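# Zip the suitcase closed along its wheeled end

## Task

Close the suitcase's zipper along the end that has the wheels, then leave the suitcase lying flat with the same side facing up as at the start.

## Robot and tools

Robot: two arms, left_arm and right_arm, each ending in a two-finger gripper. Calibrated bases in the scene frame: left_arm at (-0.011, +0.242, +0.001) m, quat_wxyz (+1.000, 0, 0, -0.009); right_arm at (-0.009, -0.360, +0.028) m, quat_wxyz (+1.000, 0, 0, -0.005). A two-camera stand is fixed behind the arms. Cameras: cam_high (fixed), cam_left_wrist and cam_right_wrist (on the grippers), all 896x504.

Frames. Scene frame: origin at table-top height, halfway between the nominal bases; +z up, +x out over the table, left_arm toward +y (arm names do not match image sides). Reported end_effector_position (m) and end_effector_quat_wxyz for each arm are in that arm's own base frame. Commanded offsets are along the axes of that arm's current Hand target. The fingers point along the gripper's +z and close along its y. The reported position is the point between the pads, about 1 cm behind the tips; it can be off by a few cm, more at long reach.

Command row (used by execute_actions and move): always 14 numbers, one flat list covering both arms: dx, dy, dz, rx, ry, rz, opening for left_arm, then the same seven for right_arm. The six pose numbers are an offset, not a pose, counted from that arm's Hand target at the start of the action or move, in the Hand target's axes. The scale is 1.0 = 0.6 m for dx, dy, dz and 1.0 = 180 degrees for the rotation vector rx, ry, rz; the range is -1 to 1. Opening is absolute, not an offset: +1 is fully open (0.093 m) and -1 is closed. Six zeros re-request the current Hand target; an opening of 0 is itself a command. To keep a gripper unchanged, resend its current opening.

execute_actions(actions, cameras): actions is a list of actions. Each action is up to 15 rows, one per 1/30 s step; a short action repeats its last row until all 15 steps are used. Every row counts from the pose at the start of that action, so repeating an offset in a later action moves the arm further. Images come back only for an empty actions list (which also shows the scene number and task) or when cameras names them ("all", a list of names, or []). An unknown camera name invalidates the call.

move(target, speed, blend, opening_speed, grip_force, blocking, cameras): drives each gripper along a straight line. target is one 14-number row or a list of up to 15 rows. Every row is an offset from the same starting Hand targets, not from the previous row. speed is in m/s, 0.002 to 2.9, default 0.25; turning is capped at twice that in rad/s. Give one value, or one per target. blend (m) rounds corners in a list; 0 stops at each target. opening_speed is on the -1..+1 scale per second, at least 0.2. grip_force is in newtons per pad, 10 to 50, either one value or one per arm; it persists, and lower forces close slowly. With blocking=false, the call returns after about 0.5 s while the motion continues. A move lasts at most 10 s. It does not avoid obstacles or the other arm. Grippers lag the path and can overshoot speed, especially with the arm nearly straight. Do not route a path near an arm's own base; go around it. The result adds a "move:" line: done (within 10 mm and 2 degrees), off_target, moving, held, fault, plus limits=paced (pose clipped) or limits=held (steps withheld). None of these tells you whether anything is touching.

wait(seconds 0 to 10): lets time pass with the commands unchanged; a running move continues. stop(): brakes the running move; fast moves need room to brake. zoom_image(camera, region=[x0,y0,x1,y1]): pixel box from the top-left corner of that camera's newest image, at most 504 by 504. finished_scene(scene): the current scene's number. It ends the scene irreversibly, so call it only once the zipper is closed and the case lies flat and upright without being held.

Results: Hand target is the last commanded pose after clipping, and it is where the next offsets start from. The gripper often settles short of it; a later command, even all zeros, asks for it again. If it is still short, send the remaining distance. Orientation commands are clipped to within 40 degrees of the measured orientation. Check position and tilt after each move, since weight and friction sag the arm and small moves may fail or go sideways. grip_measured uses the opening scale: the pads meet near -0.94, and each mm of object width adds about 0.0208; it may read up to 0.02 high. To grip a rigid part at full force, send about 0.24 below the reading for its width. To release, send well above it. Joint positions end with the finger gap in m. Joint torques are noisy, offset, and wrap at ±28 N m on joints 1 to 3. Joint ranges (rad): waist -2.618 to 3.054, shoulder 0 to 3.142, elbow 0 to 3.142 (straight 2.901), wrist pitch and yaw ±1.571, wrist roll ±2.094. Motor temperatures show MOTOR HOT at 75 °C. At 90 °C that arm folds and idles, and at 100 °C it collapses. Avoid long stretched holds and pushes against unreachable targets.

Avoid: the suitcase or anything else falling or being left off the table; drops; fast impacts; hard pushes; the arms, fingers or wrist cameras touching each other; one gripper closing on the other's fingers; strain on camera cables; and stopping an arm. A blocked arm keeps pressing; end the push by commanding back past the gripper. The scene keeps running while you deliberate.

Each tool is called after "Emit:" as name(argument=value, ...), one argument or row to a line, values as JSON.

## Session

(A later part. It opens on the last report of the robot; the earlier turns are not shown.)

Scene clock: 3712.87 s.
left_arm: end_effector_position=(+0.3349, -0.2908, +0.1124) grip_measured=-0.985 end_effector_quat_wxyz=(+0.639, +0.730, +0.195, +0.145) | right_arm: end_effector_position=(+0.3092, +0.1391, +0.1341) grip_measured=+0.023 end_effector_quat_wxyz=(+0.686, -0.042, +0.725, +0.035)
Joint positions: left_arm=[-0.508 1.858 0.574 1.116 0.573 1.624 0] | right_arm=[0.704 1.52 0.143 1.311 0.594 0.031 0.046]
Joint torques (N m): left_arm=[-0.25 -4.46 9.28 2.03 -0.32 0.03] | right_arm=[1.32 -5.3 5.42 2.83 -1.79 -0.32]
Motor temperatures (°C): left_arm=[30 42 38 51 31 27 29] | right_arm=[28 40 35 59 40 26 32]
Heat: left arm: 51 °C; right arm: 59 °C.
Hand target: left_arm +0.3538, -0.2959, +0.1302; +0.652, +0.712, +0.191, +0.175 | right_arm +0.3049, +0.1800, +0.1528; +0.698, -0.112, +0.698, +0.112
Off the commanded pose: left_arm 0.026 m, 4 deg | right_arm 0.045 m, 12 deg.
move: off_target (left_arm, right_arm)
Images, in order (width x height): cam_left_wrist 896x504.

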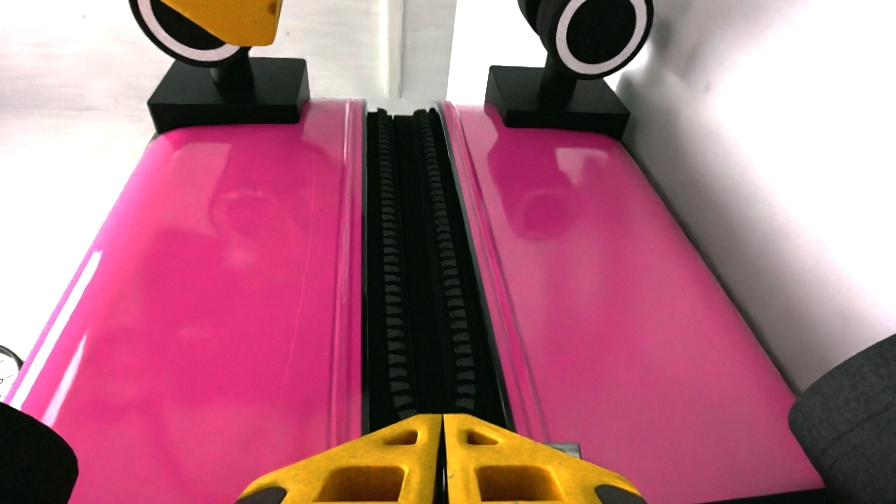

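Emit:
move(
  target=[0.018, 0.0, 0.004, 0, 0, 0, -1.0, 0.0, 0.0, 0.0, 0.0, 0, 0, 0.0],
  speed=0.05,
  cameras=["cam_left_wrist"],
)

Scene clock: 3754.63 s.
left_arm: end_effector_position=(+0.3361, -0.2930, +0.1122) grip_measured=-0.985 end_effector_quat_wxyz=(+0.643, +0.731, +0.183, +0.134) | right_arm: end_effector_position=(+0.3100, +0.1377, +0.1340) grip_measured=+0.023 end_effector_quat_wxyz=(+0.686, -0.041, +0.725, +0.034)
Joint positions: left_arm=[-0.497 1.877 0.594 1.116 0.616 1.629 0] | right_arm=[0.698 1.52 0.143 1.311 0.591 0.031 0.046]
Joint torques (N m): left_arm=[1.06 -4.68 9.99 1.87 -0.48 0.01] | right_arm=[2.03 -5.11 5.63 2.8 -1.75 -0.34]
Motor temperatures (°C): left_arm=[30 40 39 51 31 27 29] | right_arm=[28 40 35 59 40 26 32]
Heat: left arm: 51 °C; right arm: 59 °C.
Hand target: left_arm +0.3643, -0.2926, +0.1300; +0.652, +0.712, +0.191, +0.175 | right_arm +0.3049, +0.1800, +0.1528; +0.698, -0.112, +0.698, +0.112
Off the commanded pose: left_arm 0.033 m, 5 deg | right_arm 0.046 m, 13 deg.
move: off_target (left_arm, right_arm)
Images, in order (width x height): cam_left_wrist 896x504.

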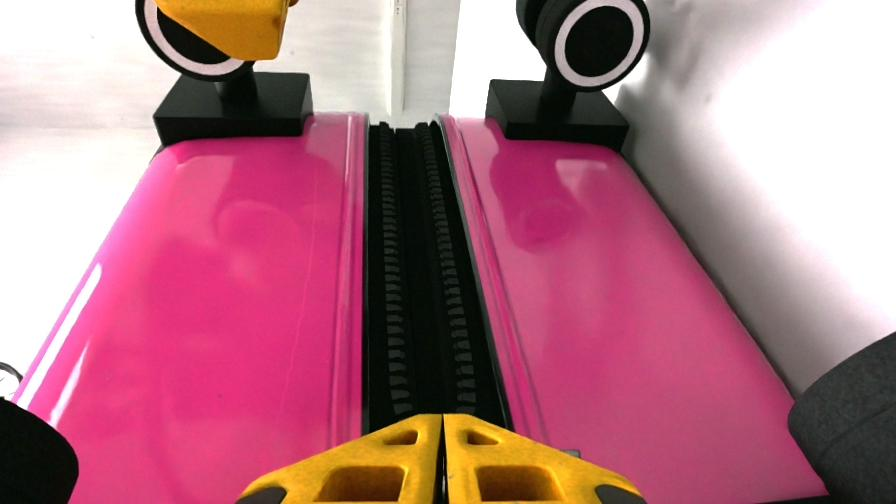

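Emit:
move(
  target=[-0.1057, 0.0048, 0.055, 0, 0, 0, -1.0, 0.0, 0.02, 0.0, 0.0, 0, 0, 0.0],
  speed=0.1,
  cameras=["cam_left_wrist"],
)

Scene clock: 3760.90 s.
left_arm: end_effector_position=(+0.3426, -0.3071, +0.1118) grip_measured=-0.985 end_effector_quat_wxyz=(+0.631, +0.710, +0.262, +0.172) | right_arm: end_effector_position=(+0.3077, +0.1227, +0.1339) grip_measured=+0.022 end_effector_quat_wxyz=(+0.688, -0.015, +0.726, +0.007)
Joint positions: left_arm=[-0.609 1.877 0.594 1.129 0.338 1.535 0] | right_arm=[0.7 1.507 0.128 1.311 0.668 0.031 0.046]
Joint torques (N m): left_arm=[-7.27 -4.38 9.69 2.09 -0.04 0.62] | right_arm=[5.96 -4.14 6.61 2.7 -1.98 -0.36]
Motor temperatures (°C): left_arm=[30 40 40 50 31 27 29] | right_arm=[28 40 35 59 41 26 32]
Heat: left arm: 50 °C; right arm: 59 °C.
Hand target: left_arm +0.3260, -0.3530, +0.1300; +0.652, +0.712, +0.191, +0.175 | right_arm +0.3011, +0.1913, +0.1528; +0.698, -0.112, +0.698, +0.112
Off the commanded pose: left_arm 0.052 m, 8 deg | right_arm 0.071 m, 17 deg.
move: off_target (left_arm, right_arm)
Images, in order (width x height): cam_left_wrist 896x504.

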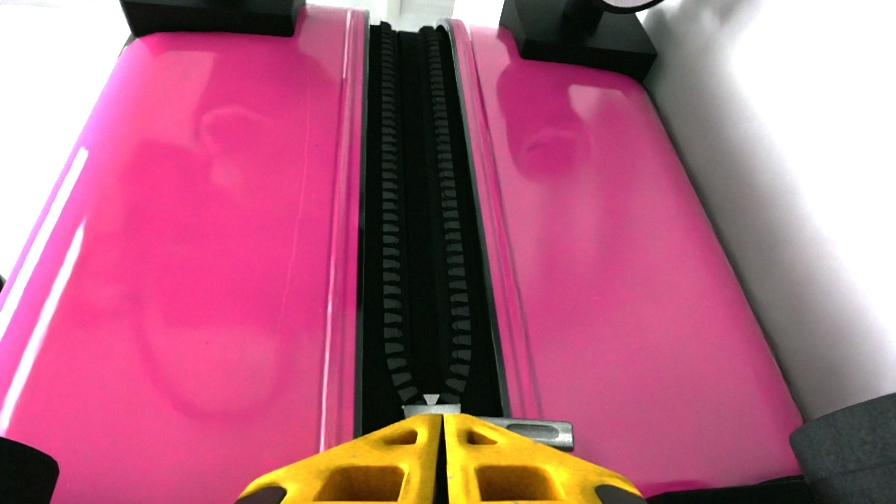

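Emit:
move(
  target=[-0.055, 0.008, -0.085, 0, 0.0, 0, -1.0, 0.0, -0.04, -0.01, 0.03, 0, 0, 0.0],
  speed=0.12,
  cameras=["cam_left_wrist", "cam_high"],
)

Scene clock: 3848.00 s.
left_arm: end_effector_position=(+0.2751, -0.3244, +0.1202) grip_measured=-0.985 end_effector_quat_wxyz=(+0.634, +0.726, +0.207, +0.167) | right_arm: end_effector_position=(+0.3013, +0.1257, +0.1342) grip_measured=+0.022 end_effector_quat_wxyz=(+0.688, -0.021, +0.725, +0.012)
Joint positions: left_arm=[-0.761 1.74 0.446 1.148 0.272 1.589 0] | right_arm=[0.724 1.487 0.111 1.309 0.677 0.031 0.046]
Joint torques (N m): left_arm=[-0.06 -7.76 4.15 2.08 0.02 0.12] | right_arm=[1.96 -3.77 7.16 2.69 -1.43 -0.33]
Motor temperatures (°C): left_arm=[36 38 42 49 30 27 29] | right_arm=[34 40 39 57 43 26 32]
Heat: left arm: 49 °C; right arm: 57 °C.
Hand target: left_arm +0.2722, -0.3259, +0.1393; +0.652, +0.712, +0.191, +0.175 | right_arm +0.3030, +0.1667, +0.1528; +0.703, -0.079, +0.703, +0.079
Off the commanded pose: left_arm 0.019 m, 3 deg | right_arm 0.045 m, 11 deg.
move: off_target (left_arm, right_arm)
Images, in order (width x height): cam_high 896x504, cam_left_wrist 896x504.

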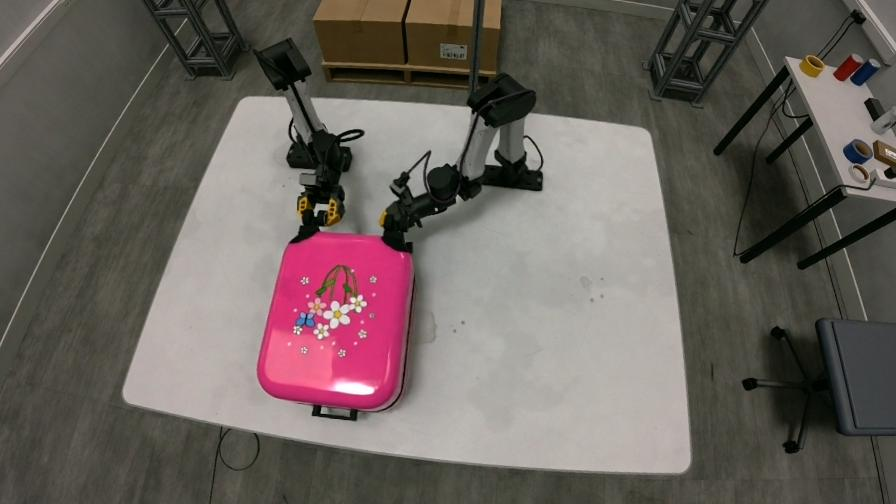

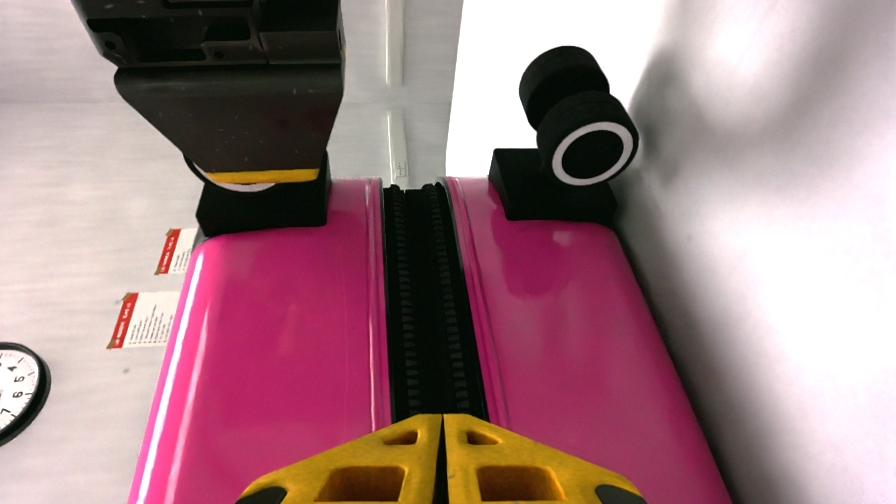

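Emit:
move(
  target=[
    [-0.038, 0.1278, -0.0793, -0.0767, 0.0979, -0.2531, -1.0, 0.0, 0.0, 0.0, 0.0, 0, 0, 0.0],
    [0.12, 0.2752, -0.2322, -0.1533, 0.1958, -0.5062, -1.0, 0.0, 0.0, 0.0, 0.0, 0, 0, 0.0],
  ],
  speed=0.25,
  blend=[0.03, 0],
  cameras=["cam_left_wrist", "cam_high"],
)

Scene clock: 3871.70 s.
left_arm: end_effector_position=(+0.2734, -0.1835, +0.2942) grip_measured=-0.985 end_effector_quat_wxyz=(+0.620, +0.148, +0.765, -0.092) | right_arm: end_effector_position=(+0.3013, +0.1257, +0.1342) grip_measured=+0.022 end_effector_quat_wxyz=(+0.688, -0.021, +0.725, +0.012)
Joint positions: left_arm=[-0.829 0.884 0.764 -0.122 -0.478 -0.07 0] | right_arm=[0.724 1.487 0.111 1.309 0.677 0.031 0.046]
Joint torques (N m): left_arm=[0.79 -2.09 10.84 1.79 0.02 -0.07] | right_arm=[1.95 -3.37 7.27 2.66 -1.49 -0.28]
Motor temperatures (°C): left_arm=[33 40 41 48 29 27 29] | right_arm=[32 39 40 56 41 26 32]
Heat: left arm: 48 °C; right arm: 56 °C.
Hand target: left_arm +0.2723, -0.1822, +0.3160; +0.633, +0.133, +0.755, -0.111 | right_arm +0.3030, +0.1667, +0.1528; +0.703, -0.079, +0.703, +0.079
Off the commanded pose: left_arm 0.022 m, 3 deg | right_arm 0.045 m, 11 deg.
move: off_target (left_arm, right_arm)
Images, in order (width x height): cam_high 896x504, cam_left_wrist 896x504.

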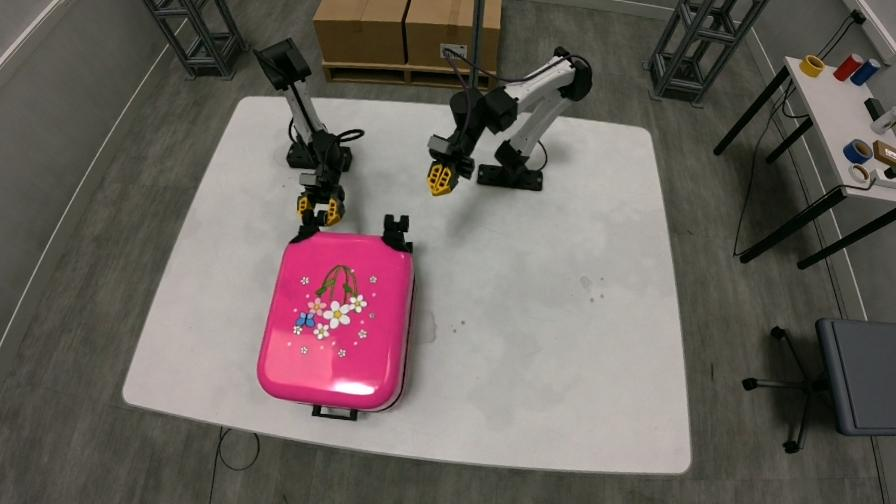

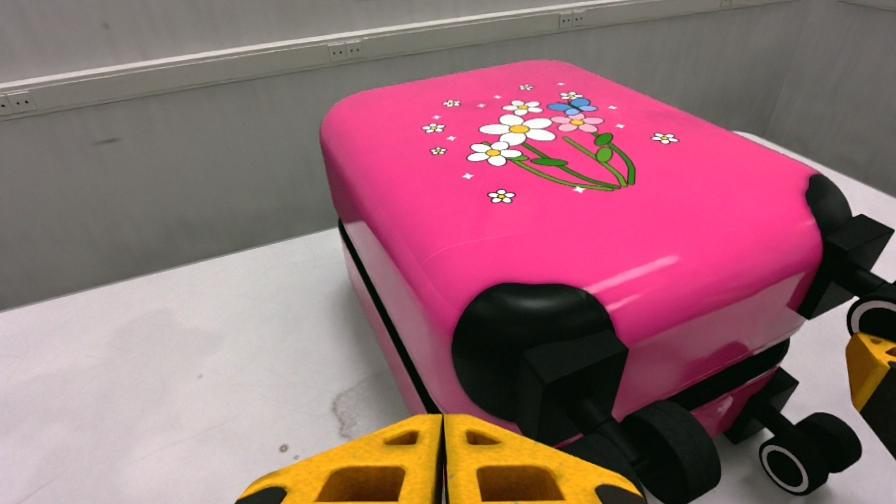

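Emit:
move(
  target=[0, 0, 0, 0, 0, 0, -1.0, 0.0, 0.1153, 0.081, 0.0, 0, 0, 0.0],
  speed=0.1,
  cameras=["cam_left_wrist", "cam_high"],
)

Scene clock: 3878.80 s.
left_arm: end_effector_position=(+0.2734, -0.1834, +0.2939) grip_measured=-0.985 end_effector_quat_wxyz=(+0.620, +0.148, +0.765, -0.092) | right_arm: end_effector_position=(+0.3344, +0.2092, +0.1353) grip_measured=+0.022 end_effector_quat_wxyz=(+0.691, -0.036, +0.721, +0.027)
Joint positions: left_arm=[-0.829 0.884 0.764 -0.124 -0.478 -0.07 0] | right_arm=[0.861 1.76 0.411 1.288 0.77 0.031 0.046]
Joint torques (N m): left_arm=[0.77 -2.07 10.82 1.78 0.02 -0.09] | right_arm=[1.26 -5.35 7.95 2.55 -1.16 -0.27]
Motor temperatures (°C): left_arm=[32 39 41 48 29 27 29] | right_arm=[31 38 40 56 40 26 32]
Heat: left arm: 48 °C; right arm: 56 °C.
Hand target: left_arm +0.2723, -0.1822, +0.3160; +0.633, +0.133, +0.755, -0.111 | right_arm +0.3349, +0.2449, +0.1528; +0.703, -0.079, +0.703, +0.079
Off the commanded pose: left_arm 0.022 m, 3 deg | right_arm 0.040 m, 8 deg.
move: off_target (left_arm, right_arm)
Images, in order (width x height): cam_high 896x504, cam_left_wrist 896x504.

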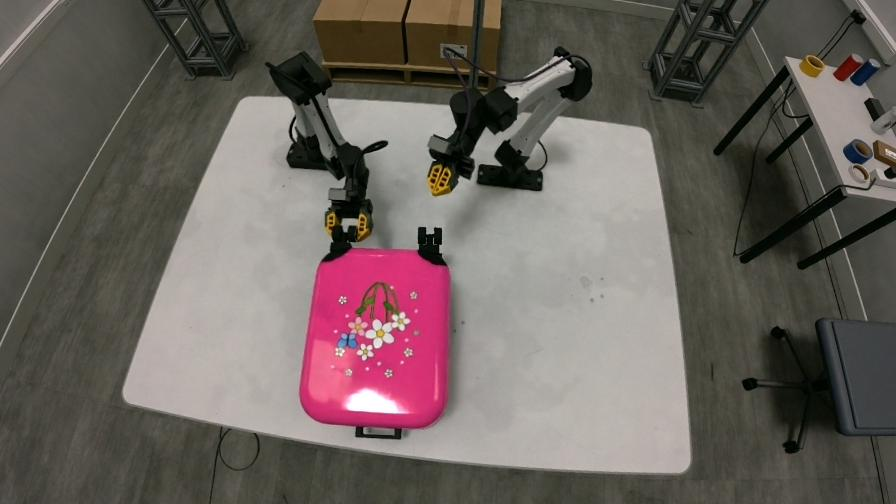

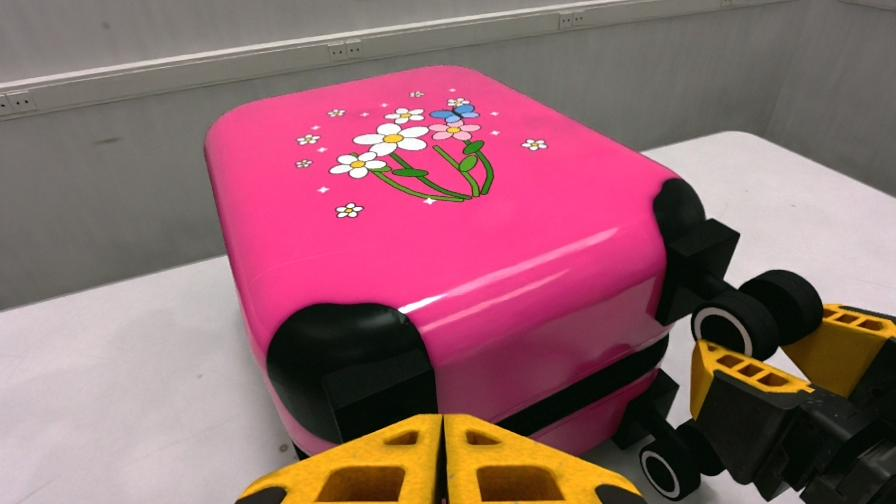

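Emit:
zoom_image(
  camera="cam_high",
  region=[300, 190, 480, 300],
)

Scaled by 2.800.

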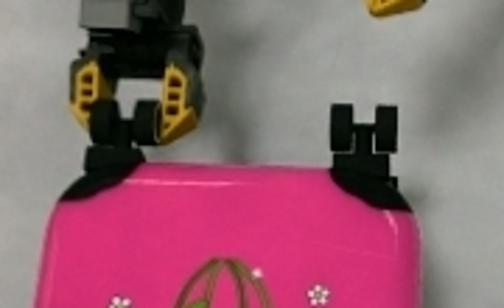

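Emit:
move(
  target=[0.1647, -0.0253, 0.0075, -0.0822, -0.0611, -0.0146, 0.6, 0.0, 0.0, 0.0, 0.0, 0, 0, 0.0],
  speed=0.15,
  cameras=["cam_left_wrist", "cam_high"],
)

Scene clock: 3912.10 s.
left_arm: end_effector_position=(+0.2557, -0.1932, +0.2106) grip_measured=+0.598 end_effector_quat_wxyz=(+0.702, +0.039, +0.710, -0.031) | right_arm: end_effector_position=(+0.3344, +0.2092, +0.1353) grip_measured=+0.022 end_effector_quat_wxyz=(+0.691, -0.036, +0.721, +0.027)
Joint positions: left_arm=[-1.108 1.159 0.325 0.81 -1.009 -0.01 0.074] | right_arm=[0.861 1.76 0.411 1.288 0.77 0.031 0.046]
Joint torques (N m): left_arm=[-0.47 -1.57 5.76 2.14 -0.19 0.16] | right_arm=[1.42 -5.44 7.61 2.57 -1.05 -0.32]
Motor temperatures (°C): left_arm=[31 37 43 49 29 27 29] | right_arm=[30 41 38 55 38 26 32]
Heat: left arm: 49 °C; right arm: 55 °C.
Hand target: left_arm +0.2552, -0.1920, +0.2178; +0.711, +0.022, +0.701, -0.040 | right_arm +0.3349, +0.2449, +0.1528; +0.703, -0.079, +0.703, +0.079
Off the commanded pose: left_arm 0.007 m, 3 deg | right_arm 0.040 m, 8 deg.
move: off_target (left_arm, right_arm)
Images, in order (width x height): cam_high 896x504, cam_left_wrist 896x504.

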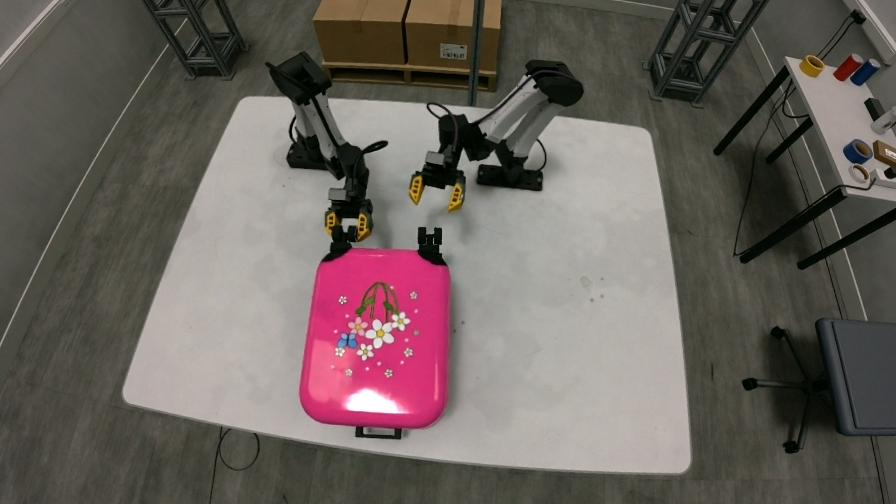

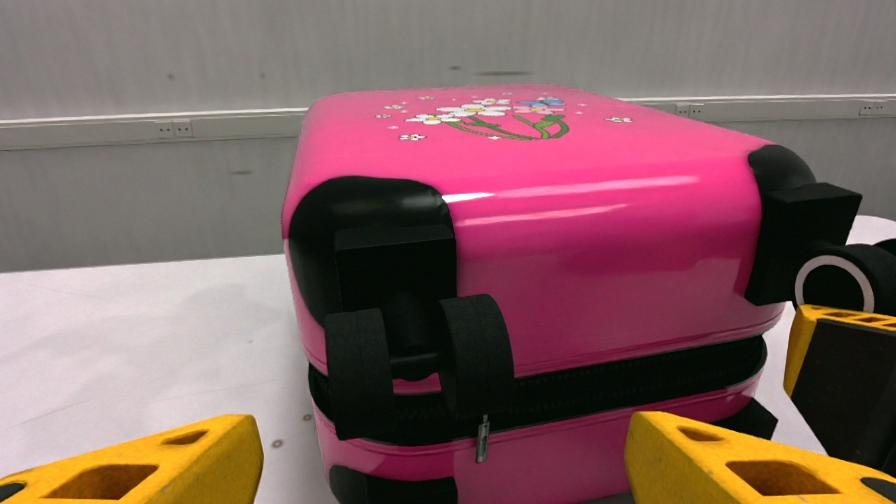

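Emit:
move(
  target=[
    [0.0412, 0.0045, 0.0007, 0, 0, 0, 0.6, 0.0, 0.0, 0.0, 0.0, 0, 0, 0.0],
    [0.0397, 0.0152, 0.09, 0, 0, 0, 0.6, 0.0, 0.0, 0.0, 0.0, 0, 0, 0.0],
  ],
  speed=0.1,
  cameras=["cam_left_wrist", "cam_high"],
)

Scene clock: 3928.10 s.
left_arm: end_effector_position=(+0.3027, -0.1828, +0.1732) grip_measured=+0.598 end_effector_quat_wxyz=(+0.691, +0.043, +0.721, -0.015) | right_arm: end_effector_position=(+0.3344, +0.2092, +0.1353) grip_measured=+0.022 end_effector_quat_wxyz=(+0.691, -0.036, +0.721, +0.027)
Joint positions: left_arm=[-0.898 1.398 0.316 1.017 -0.816 -0.01 0.074] | right_arm=[0.861 1.76 0.411 1.288 0.77 0.031 0.046]
Joint torques (N m): left_arm=[0.8 -2.58 8.21 2.31 0.06 0.11] | right_arm=[1.47 -5.57 7.66 2.47 -1.15 -0.33]
Motor temperatures (°C): left_arm=[31 36 42 48 29 27 29] | right_arm=[29 42 38 55 38 26 32]
Heat: left arm: 48 °C; right arm: 55 °C.
Hand target: left_arm +0.3100, -0.1883, +0.1946; +0.711, +0.022, +0.701, -0.040 | right_arm +0.3349, +0.2449, +0.1528; +0.703, -0.079, +0.703, +0.079
Off the commanded pose: left_arm 0.023 m, 5 deg | right_arm 0.040 m, 8 deg.
move: off_target (left_arm, right_arm)
Images, in order (width x height): cam_high 896x504, cam_left_wrist 896x504.

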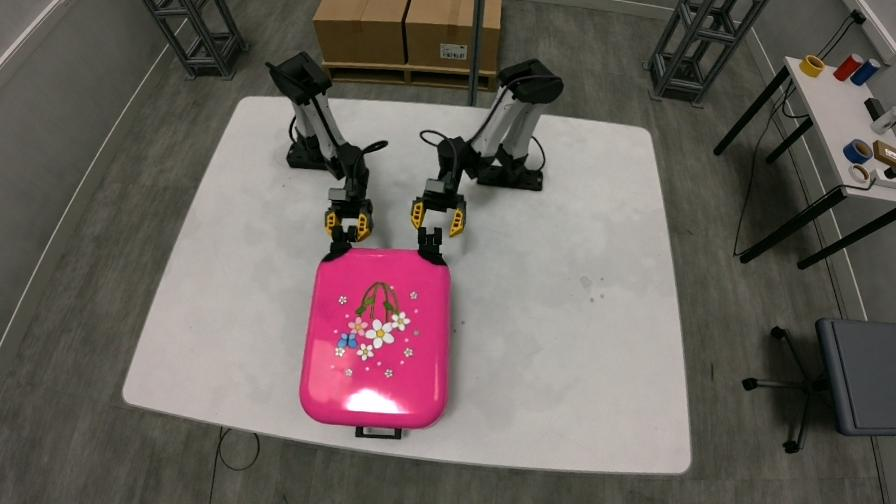

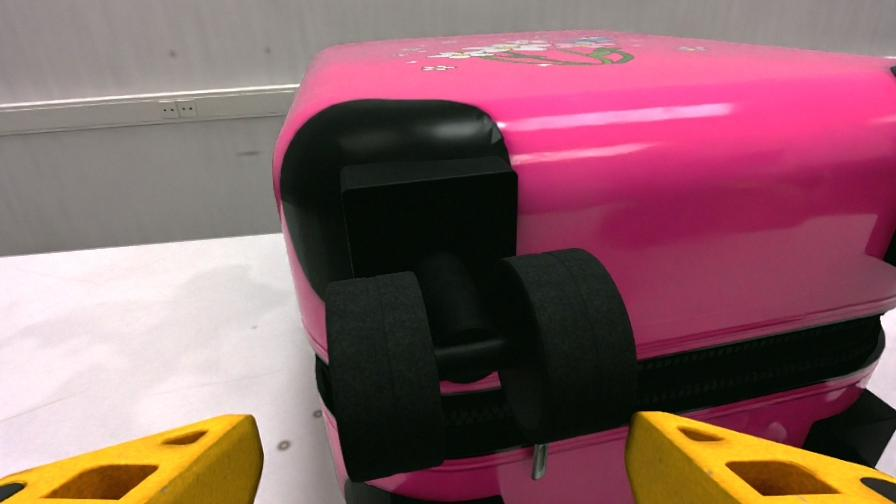

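Emit:
move(
  target=[
    [-0.008, -0.016, 0.0, 0, 0, 0, 0.6, 0.0, 0.0, 0.0, 0.0, 0, 0, 0.0],
    [-0.008, -0.016, 0.04, 0, 0, 0, 0.6, 0.0, 0.0, 0.0, 0.0, 0, 0, 0.0],
  ],
  speed=0.08,
  cameras=["cam_left_wrist", "cam_high"],
)

Scene clock: 3936.30 s.
left_arm: end_effector_position=(+0.3273, -0.1925, +0.1813) grip_measured=+0.598 end_effector_quat_wxyz=(+0.694, +0.035, +0.719, -0.016) | right_arm: end_effector_position=(+0.3344, +0.2092, +0.1353) grip_measured=+0.022 end_effector_quat_wxyz=(+0.691, -0.036, +0.721, +0.027)
Joint positions: left_arm=[-0.847 1.479 0.413 1.017 -0.774 -0.01 0.074] | right_arm=[0.861 1.76 0.411 1.288 0.77 0.031 0.046]
Joint torques (N m): left_arm=[0.64 -3.22 8.32 2.14 0.06 0.11] | right_arm=[1.59 -5.38 7.94 2.6 -1.06 -0.33]
Heat: left arm: 49 °C; right arm: 54 °C.
Hand target: left_arm +0.3330, -0.1998, +0.2000; +0.711, +0.022, +0.701, -0.040 | right_arm +0.3349, +0.2449, +0.1528; +0.703, -0.079, +0.703, +0.079
Off the commanded pose: left_arm 0.021 m, 4 deg | right_arm 0.040 m, 8 deg.
move: off_target (left_arm, right_arm)
Images, in order (width x height): cam_high 896x504, cam_left_wrist 896x504.

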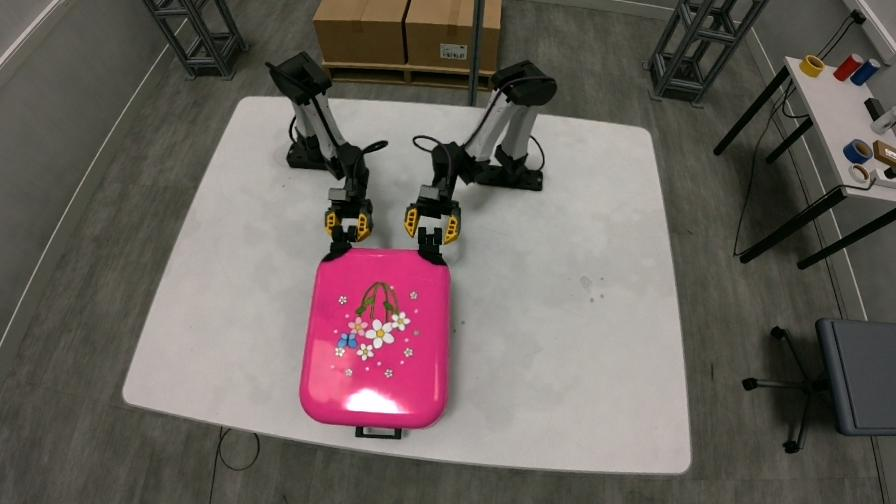

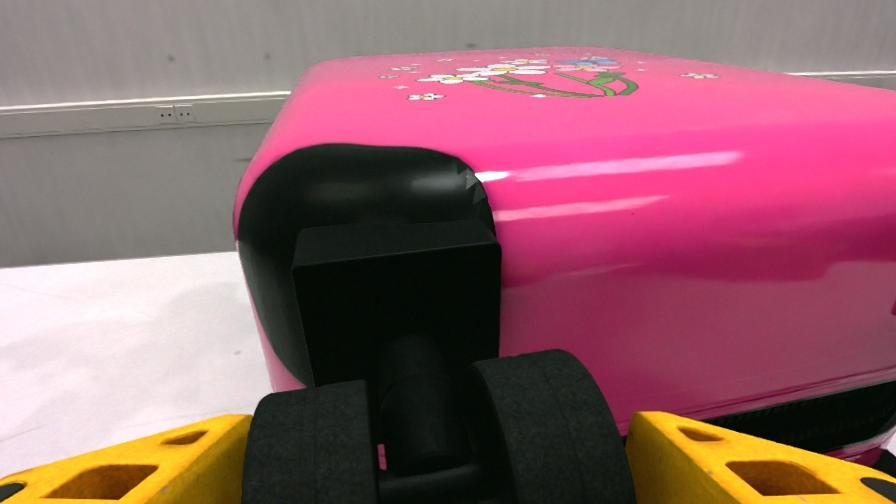

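Emit:
move(
  target=[0.0, 0.0, 0.003, 0, 0, 0, -0.3, 0.0, 0.0, 0.0, 0.0, 0, 0, 0.0],
  speed=0.08,
  opening_speed=0.6,
  cameras=["cam_left_wrist", "cam_right_wrist"],
)

Scene clock: 3948.63 s.
left_arm: end_effector_position=(+0.3285, -0.1913, +0.1808) grip_measured=+0.107 end_effector_quat_wxyz=(+0.694, +0.033, +0.719, -0.014) | right_arm: end_effector_position=(+0.3343, +0.2100, +0.1355) grip_measured=+0.022 end_effector_quat_wxyz=(+0.691, -0.037, +0.721, +0.028)
Joint positions: left_arm=[-0.842 1.482 0.414 1.017 -0.774 -0.01 0.05] | right_arm=[0.862 1.76 0.413 1.286 0.77 0.031 0.046]
Joint torques (N m): left_arm=[0.81 -3.06 8.54 2.15 0.13 0.1] | right_arm=[1.52 -5.09 7.75 2.53 -1.07 -0.27]
Heat: left arm: 49 °C; right arm: 54 °C.
Hand target: left_arm +0.3348, -0.2000, +0.2000; +0.711, +0.022, +0.701, -0.040 | right_arm +0.3349, +0.2449, +0.1528; +0.703, -0.079, +0.703, +0.079
Off the commanded pose: left_arm 0.022 m, 4 deg | right_arm 0.039 m, 8 deg.
move: off_target (left_arm, right_arm)
Images, in order (width x height): cam_left_wrist 896x504, cam_right_wrist 896x504.

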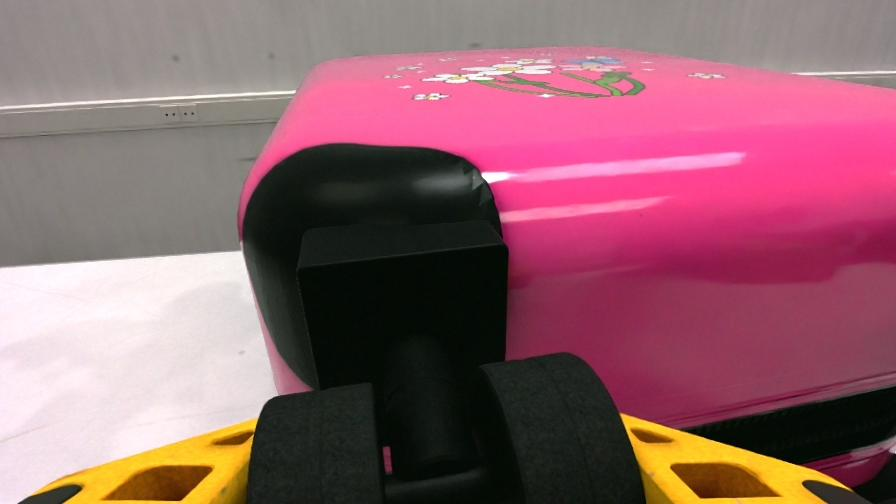

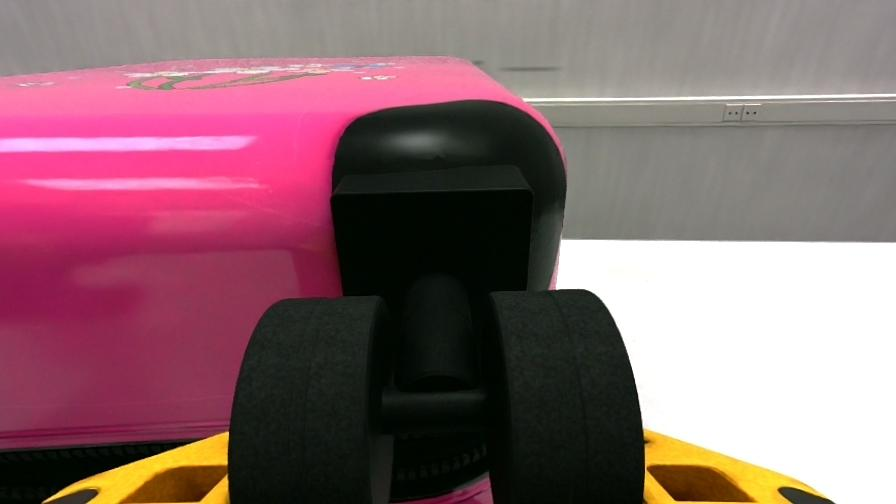

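Emit:
move(
  target=[0.0, 0.0, 0.0, 0, 0.2, 0, -0.3, 0.0, -0.056, -0.0128, 0.04, 0, 0, 0.0],
  speed=0.15,
  cameras=["cam_left_wrist", "cam_right_wrist"],
)

Scene clock: 3988.10 s.
left_arm: end_effector_position=(+0.3273, -0.1882, +0.1794) grip_measured=+0.087 end_effector_quat_wxyz=(+0.457, +0.041, +0.888, +0.019) | right_arm: end_effector_position=(+0.3326, +0.2110, +0.1356) grip_measured=+0.022 end_effector_quat_wxyz=(+0.691, -0.036, +0.721, +0.026)
Joint positions: left_arm=[-0.778 1.366 0.957 -0.377 -0.604 -0.43 0.049] | right_arm=[0.872 1.76 0.413 1.286 0.783 0.031 0.046]
Joint torques (N m): left_arm=[1.62 -4.77 11.67 1.45 0.47 -0.05] | right_arm=[-0.62 -7.51 4.4 2.66 -0.22 -0.26]
Heat: left arm: 49 °C; right arm: 54 °C.
Hand target: left_arm +0.3348, -0.2000, +0.2000; +0.460, +0.034, +0.887, -0.031 | right_arm +0.3349, +0.2105, +0.1528; +0.706, -0.035, +0.706, +0.035
Off the commanded pose: left_arm 0.025 m, 6 deg | right_arm 0.017 m, 3 deg.
move: off_target (left_arm, right_arm)
Images, in order (width x height): cam_left_wrist 896x504, cam_right_wrist 896x504.

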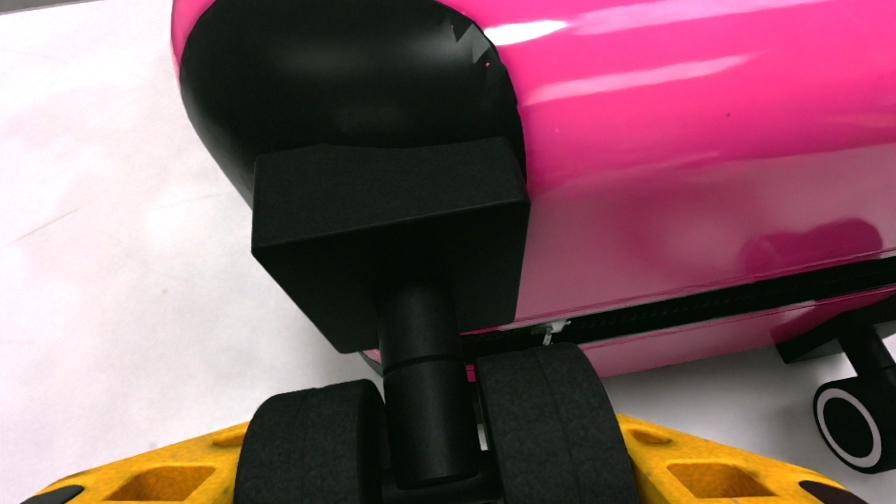

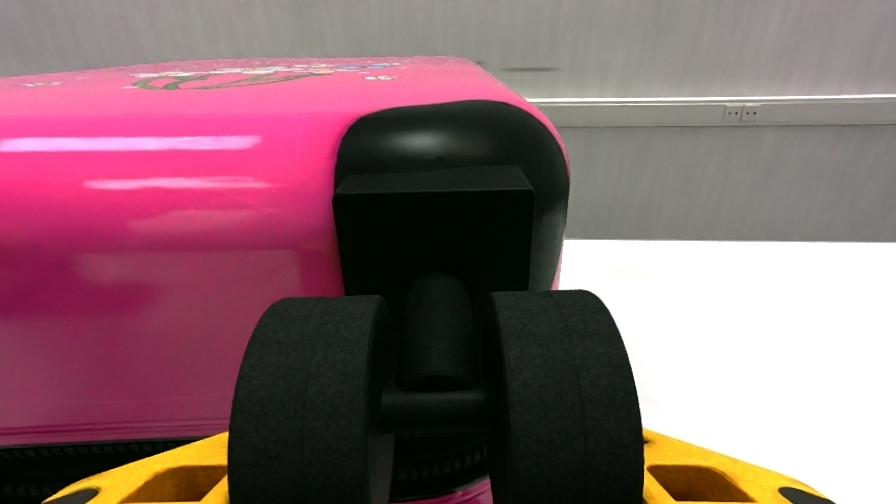

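Emit:
move(
  target=[
    [0.0, 0.0, 0.0, 0, 0.0, 0, -0.3, 0.0, 0.0, 0.0, 0.0, 0, 0, 0.6],
    [0.0, 0.0, 0.0, 0, 0.0, 0, -0.3, 0.0, 0.0, -0.11, 0.0, 0, 0, 0.6],
  ],
  speed=0.15,
  opening_speed=0.8,
  cameras=["cam_right_wrist", "cam_high"],
)

Scene clock: 3995.40 s.
left_arm: end_effector_position=(+0.3290, -0.1846, +0.1797) grip_measured=+0.081 end_effector_quat_wxyz=(+0.454, +0.040, +0.890, +0.021) | right_arm: end_effector_position=(+0.2714, +0.2047, +0.1380) grip_measured=+0.598 end_effector_quat_wxyz=(+0.692, -0.055, +0.720, +0.017)
Joint positions: left_arm=[-0.764 1.364 0.962 -0.386 -0.595 -0.422 0.049] | right_arm=[1.065 1.611 0.252 1.286 0.962 0.008 0.074]
Joint torques (N m): left_arm=[0.75 -4.75 11.41 1.53 0.39 -0.06] | right_arm=[0.42 -5.5 3.85 2.78 0.01 -0.05]
Heat: left arm: 48 °C; right arm: 54 °C.
Hand target: left_arm +0.3348, -0.2000, +0.2000; +0.460, +0.034, +0.887, -0.031 | right_arm +0.2693, +0.2040, +0.1528; +0.706, -0.035, +0.706, +0.035
Off the commanded pose: left_arm 0.026 m, 6 deg | right_arm 0.015 m, 4 deg.
move: off_target (left_arm, right_arm)
Images, in order (width x height): cam_high 896x504, cam_right_wrist 896x504.

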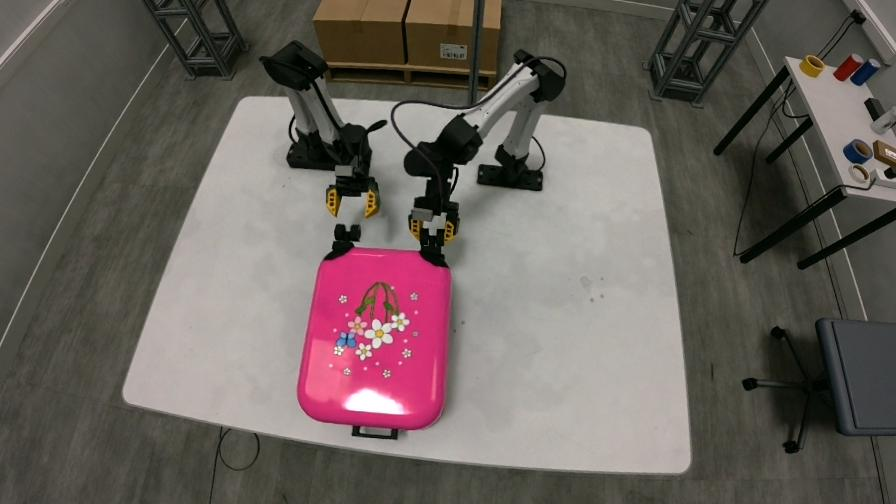

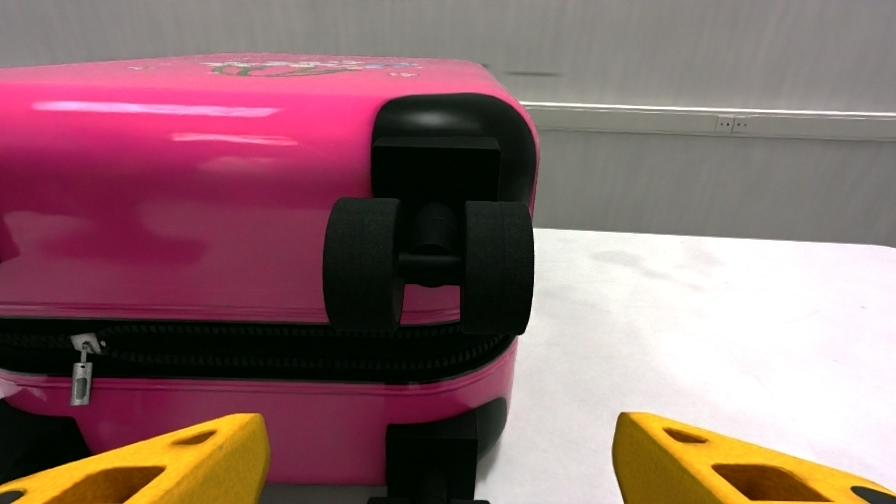

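Emit:
move(
  target=[
    [0.0, 0.0, 0.0, 0, 0.0, 0, -0.3, 0.073, 0.1102, 0.0372, -0.1633, 0.033, 0, -0.2],
    [0.0, 0.0, 0.0, 0, 0.0, 0, -0.3, 0.125, 0.2, 0.115, -0.2467, 0.03, 0, -0.2],
  ],
  speed=0.2,
  blend=[0.03, 0],
  cameras=["cam_right_wrist", "cam_high"],
)

Scene clock: 4020.27 s.
left_arm: end_effector_position=(+0.3290, -0.1846, +0.1797) grip_measured=+0.081 end_effector_quat_wxyz=(+0.454, +0.040, +0.890, +0.021) | right_arm: end_effector_position=(+0.3182, +0.3223, +0.0459) grip_measured=-0.198 end_effector_quat_wxyz=(+0.559, -0.309, +0.718, +0.276)
Joint positions: left_arm=[-0.764 1.364 0.962 -0.386 -0.595 -0.422 0.049] | right_arm=[0.75 2.086 0.545 1.316 -0.112 0.028 0.036]
Joint torques (N m): left_arm=[0.7 -4.75 11.4 1.53 0.39 -0.07] | right_arm=[-0.47 -6.38 4.75 4.1 -0.26 -0.04]
Motor temperatures (°C): left_arm=[30 36 48 47 29 27 31] | right_arm=[28 42 38 57 34 25 30]
Heat: left arm: 48 °C; right arm: 57 °C.
Hand target: left_arm +0.3348, -0.2000, +0.2000; +0.460, +0.034, +0.887, -0.031 | right_arm +0.3261, +0.3302, +0.0778; +0.608, -0.301, +0.672, +0.298
Off the commanded pose: left_arm 0.026 m, 6 deg | right_arm 0.034 m, 8 deg.
move: off_target (left_arm, right_arm)
Images, in order (width x height): cam_high 896x504, cam_right_wrist 896x504.

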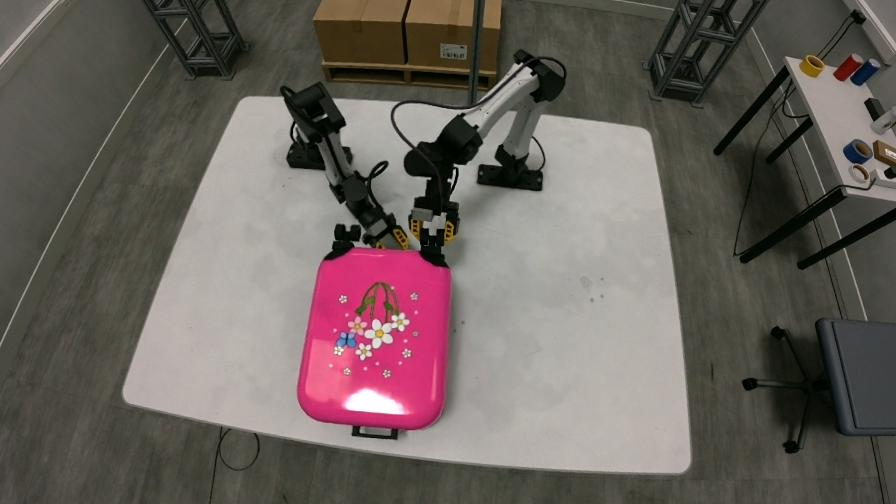

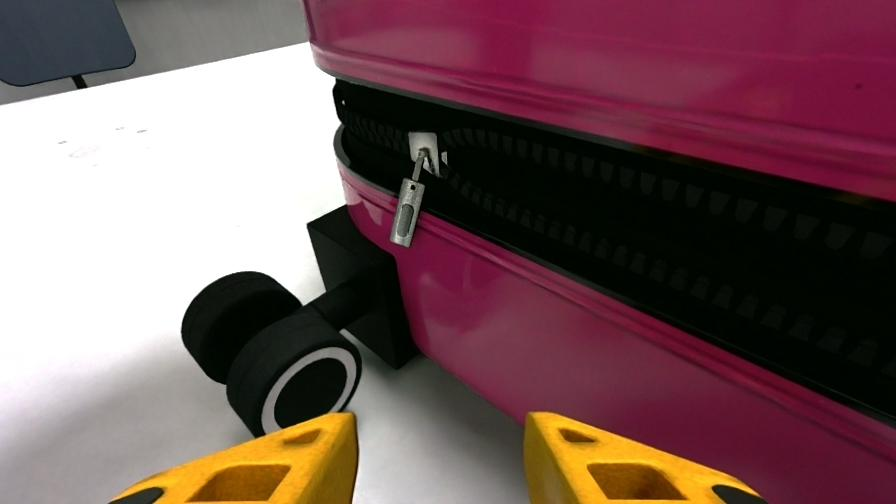

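Emit:
move(
  target=[0.0, 0.0, 0.0, 0, 0.0, 0, -0.3, -0.03, 0.0153, 0.0482, 0.0, -0.028, 0, -0.2],
  speed=0.1,
  cameras=["cam_right_wrist"],
)

Scene clock: 4033.20 s.
left_arm: end_effector_position=(+0.3290, -0.1846, +0.1797) grip_measured=+0.081 end_effector_quat_wxyz=(+0.454, +0.040, +0.890, +0.021) | right_arm: end_effector_position=(+0.3320, +0.3512, +0.0544) grip_measured=-0.198 end_effector_quat_wxyz=(+0.578, -0.309, +0.699, +0.286)
Joint positions: left_arm=[-0.764 1.364 0.962 -0.386 -0.595 -0.422 0.049] | right_arm=[0.781 2.151 0.663 1.319 -0.093 0.028 0.036]
Joint torques (N m): left_arm=[0.75 -4.72 11.43 1.53 0.38 -0.07] | right_arm=[0.1 -6.99 5.33 4.43 -0.06 0.05]
Motor temperatures (°C): left_arm=[30 37 48 46 29 27 31] | right_arm=[28 43 37 62 33 25 29]
Heat: left arm: 48 °C; right arm: 62 °C.
Hand target: left_arm +0.3348, -0.2000, +0.2000; +0.460, +0.034, +0.887, -0.031 | right_arm +0.3390, +0.3590, +0.0936; +0.637, -0.287, +0.645, +0.310
Off the commanded pose: left_arm 0.026 m, 6 deg | right_arm 0.041 m, 10 deg.
move: off_target (left_arm, right_arm)
Images, in order (width x height): cam_right_wrist 896x504.

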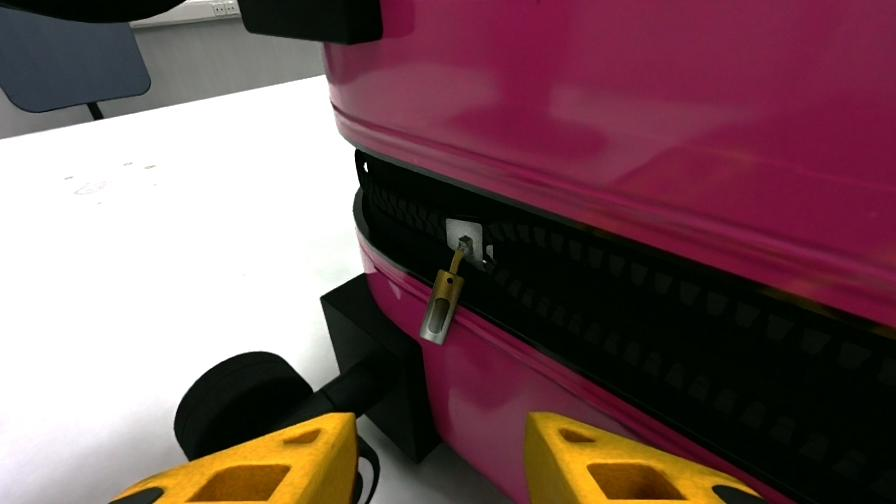

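Emit:
move(
  target=[0.0, 0.0, 0.0, 0, 0.0, 0, -0.3, -0.018, 0.0038, 0.026, 0.0, 0, 0, -0.2],
  speed=0.08,
  cameras=["cam_right_wrist"],
)

Scene clock: 4045.10 s.
left_arm: end_effector_position=(+0.3297, -0.1838, +0.1798) grip_measured=+0.080 end_effector_quat_wxyz=(+0.453, +0.040, +0.891, +0.021) | right_arm: end_effector_position=(+0.3413, +0.3669, +0.0760) grip_measured=-0.198 end_effector_quat_wxyz=(+0.601, -0.302, +0.678, +0.297)
Joint positions: left_arm=[-0.76 1.364 0.963 -0.388 -0.59 -0.419 0.049] | right_arm=[0.793 2.151 0.729 1.319 -0.084 0.031 0.036]
Joint torques (N m): left_arm=[0.75 -4.71 11.33 1.55 0.35 -0.1] | right_arm=[-0.05 -8.02 6.17 3.59 0.01 0.1]
Motor temperatures (°C): left_arm=[30 37 49 46 29 27 31] | right_arm=[28 44 37 64 33 25 29]
Heat: left arm: 49 °C; right arm: 64 °C.
Hand target: left_arm +0.3348, -0.2000, +0.2000; +0.460, +0.034, +0.887, -0.031 | right_arm +0.3475, +0.3721, +0.1046; +0.637, -0.287, +0.645, +0.310
Off the commanded pose: left_arm 0.026 m, 6 deg | right_arm 0.030 m, 6 deg.
move: off_target (left_arm, right_arm)
Images, in order (width x height): cam_right_wrist 896x504.

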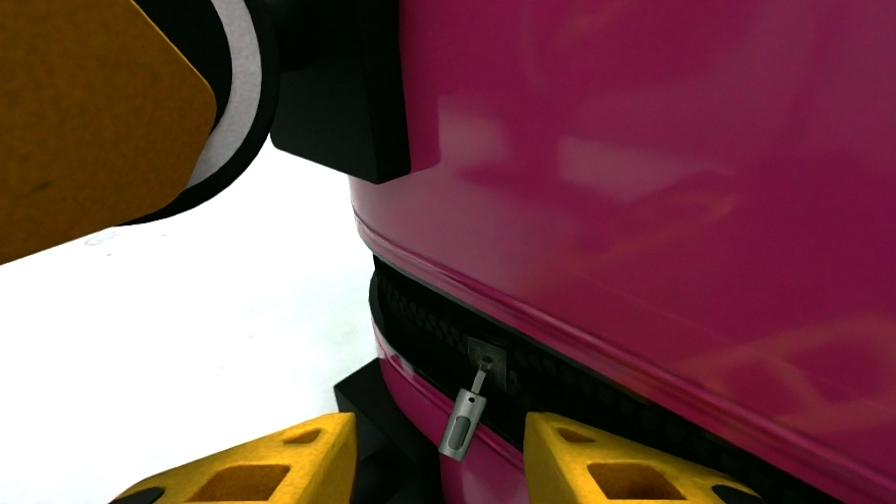

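Emit:
move(
  target=[0.0, 0.0, 0.0, 0, 0.0, 0, -0.3, 0.0225, 0.0, 0.0, 0.0, 0, 0, -0.2],
  speed=0.08,
  cameras=["cam_right_wrist"],
)

Scene clock: 4055.27 s.
left_arm: end_effector_position=(+0.3297, -0.1838, +0.1798) grip_measured=+0.080 end_effector_quat_wxyz=(+0.453, +0.040, +0.891, +0.021) | right_arm: end_effector_position=(+0.3391, +0.3694, +0.0616) grip_measured=-0.198 end_effector_quat_wxyz=(+0.590, -0.310, +0.685, +0.295)
Joint positions: left_arm=[-0.76 1.364 0.963 -0.388 -0.59 -0.419 0.049] | right_arm=[0.798 2.186 0.737 1.319 -0.09 0.028 0.036]
Joint torques (N m): left_arm=[0.77 -4.72 11.33 1.55 0.35 -0.1] | right_arm=[0.34 -7.01 5.52 4.11 0.01 0.07]
Motor temperatures (°C): left_arm=[30 37 51 46 29 27 31] | right_arm=[28 45 37 63 33 25 29]
Heat: left arm: 51 °C; right arm: 63 °C.
Hand target: left_arm +0.3348, -0.2000, +0.2000; +0.460, +0.034, +0.887, -0.031 | right_arm +0.3472, +0.3725, +0.0911; +0.637, -0.287, +0.645, +0.310
Off the commanded pose: left_arm 0.026 m, 6 deg | right_arm 0.031 m, 8 deg.
move: off_target (left_arm, right_arm)
Images, in order (width x height): cam_right_wrist 896x504.

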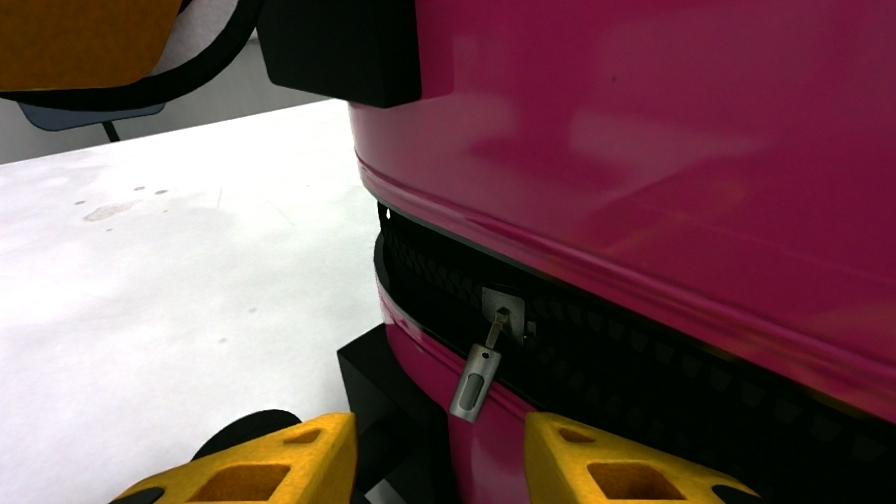

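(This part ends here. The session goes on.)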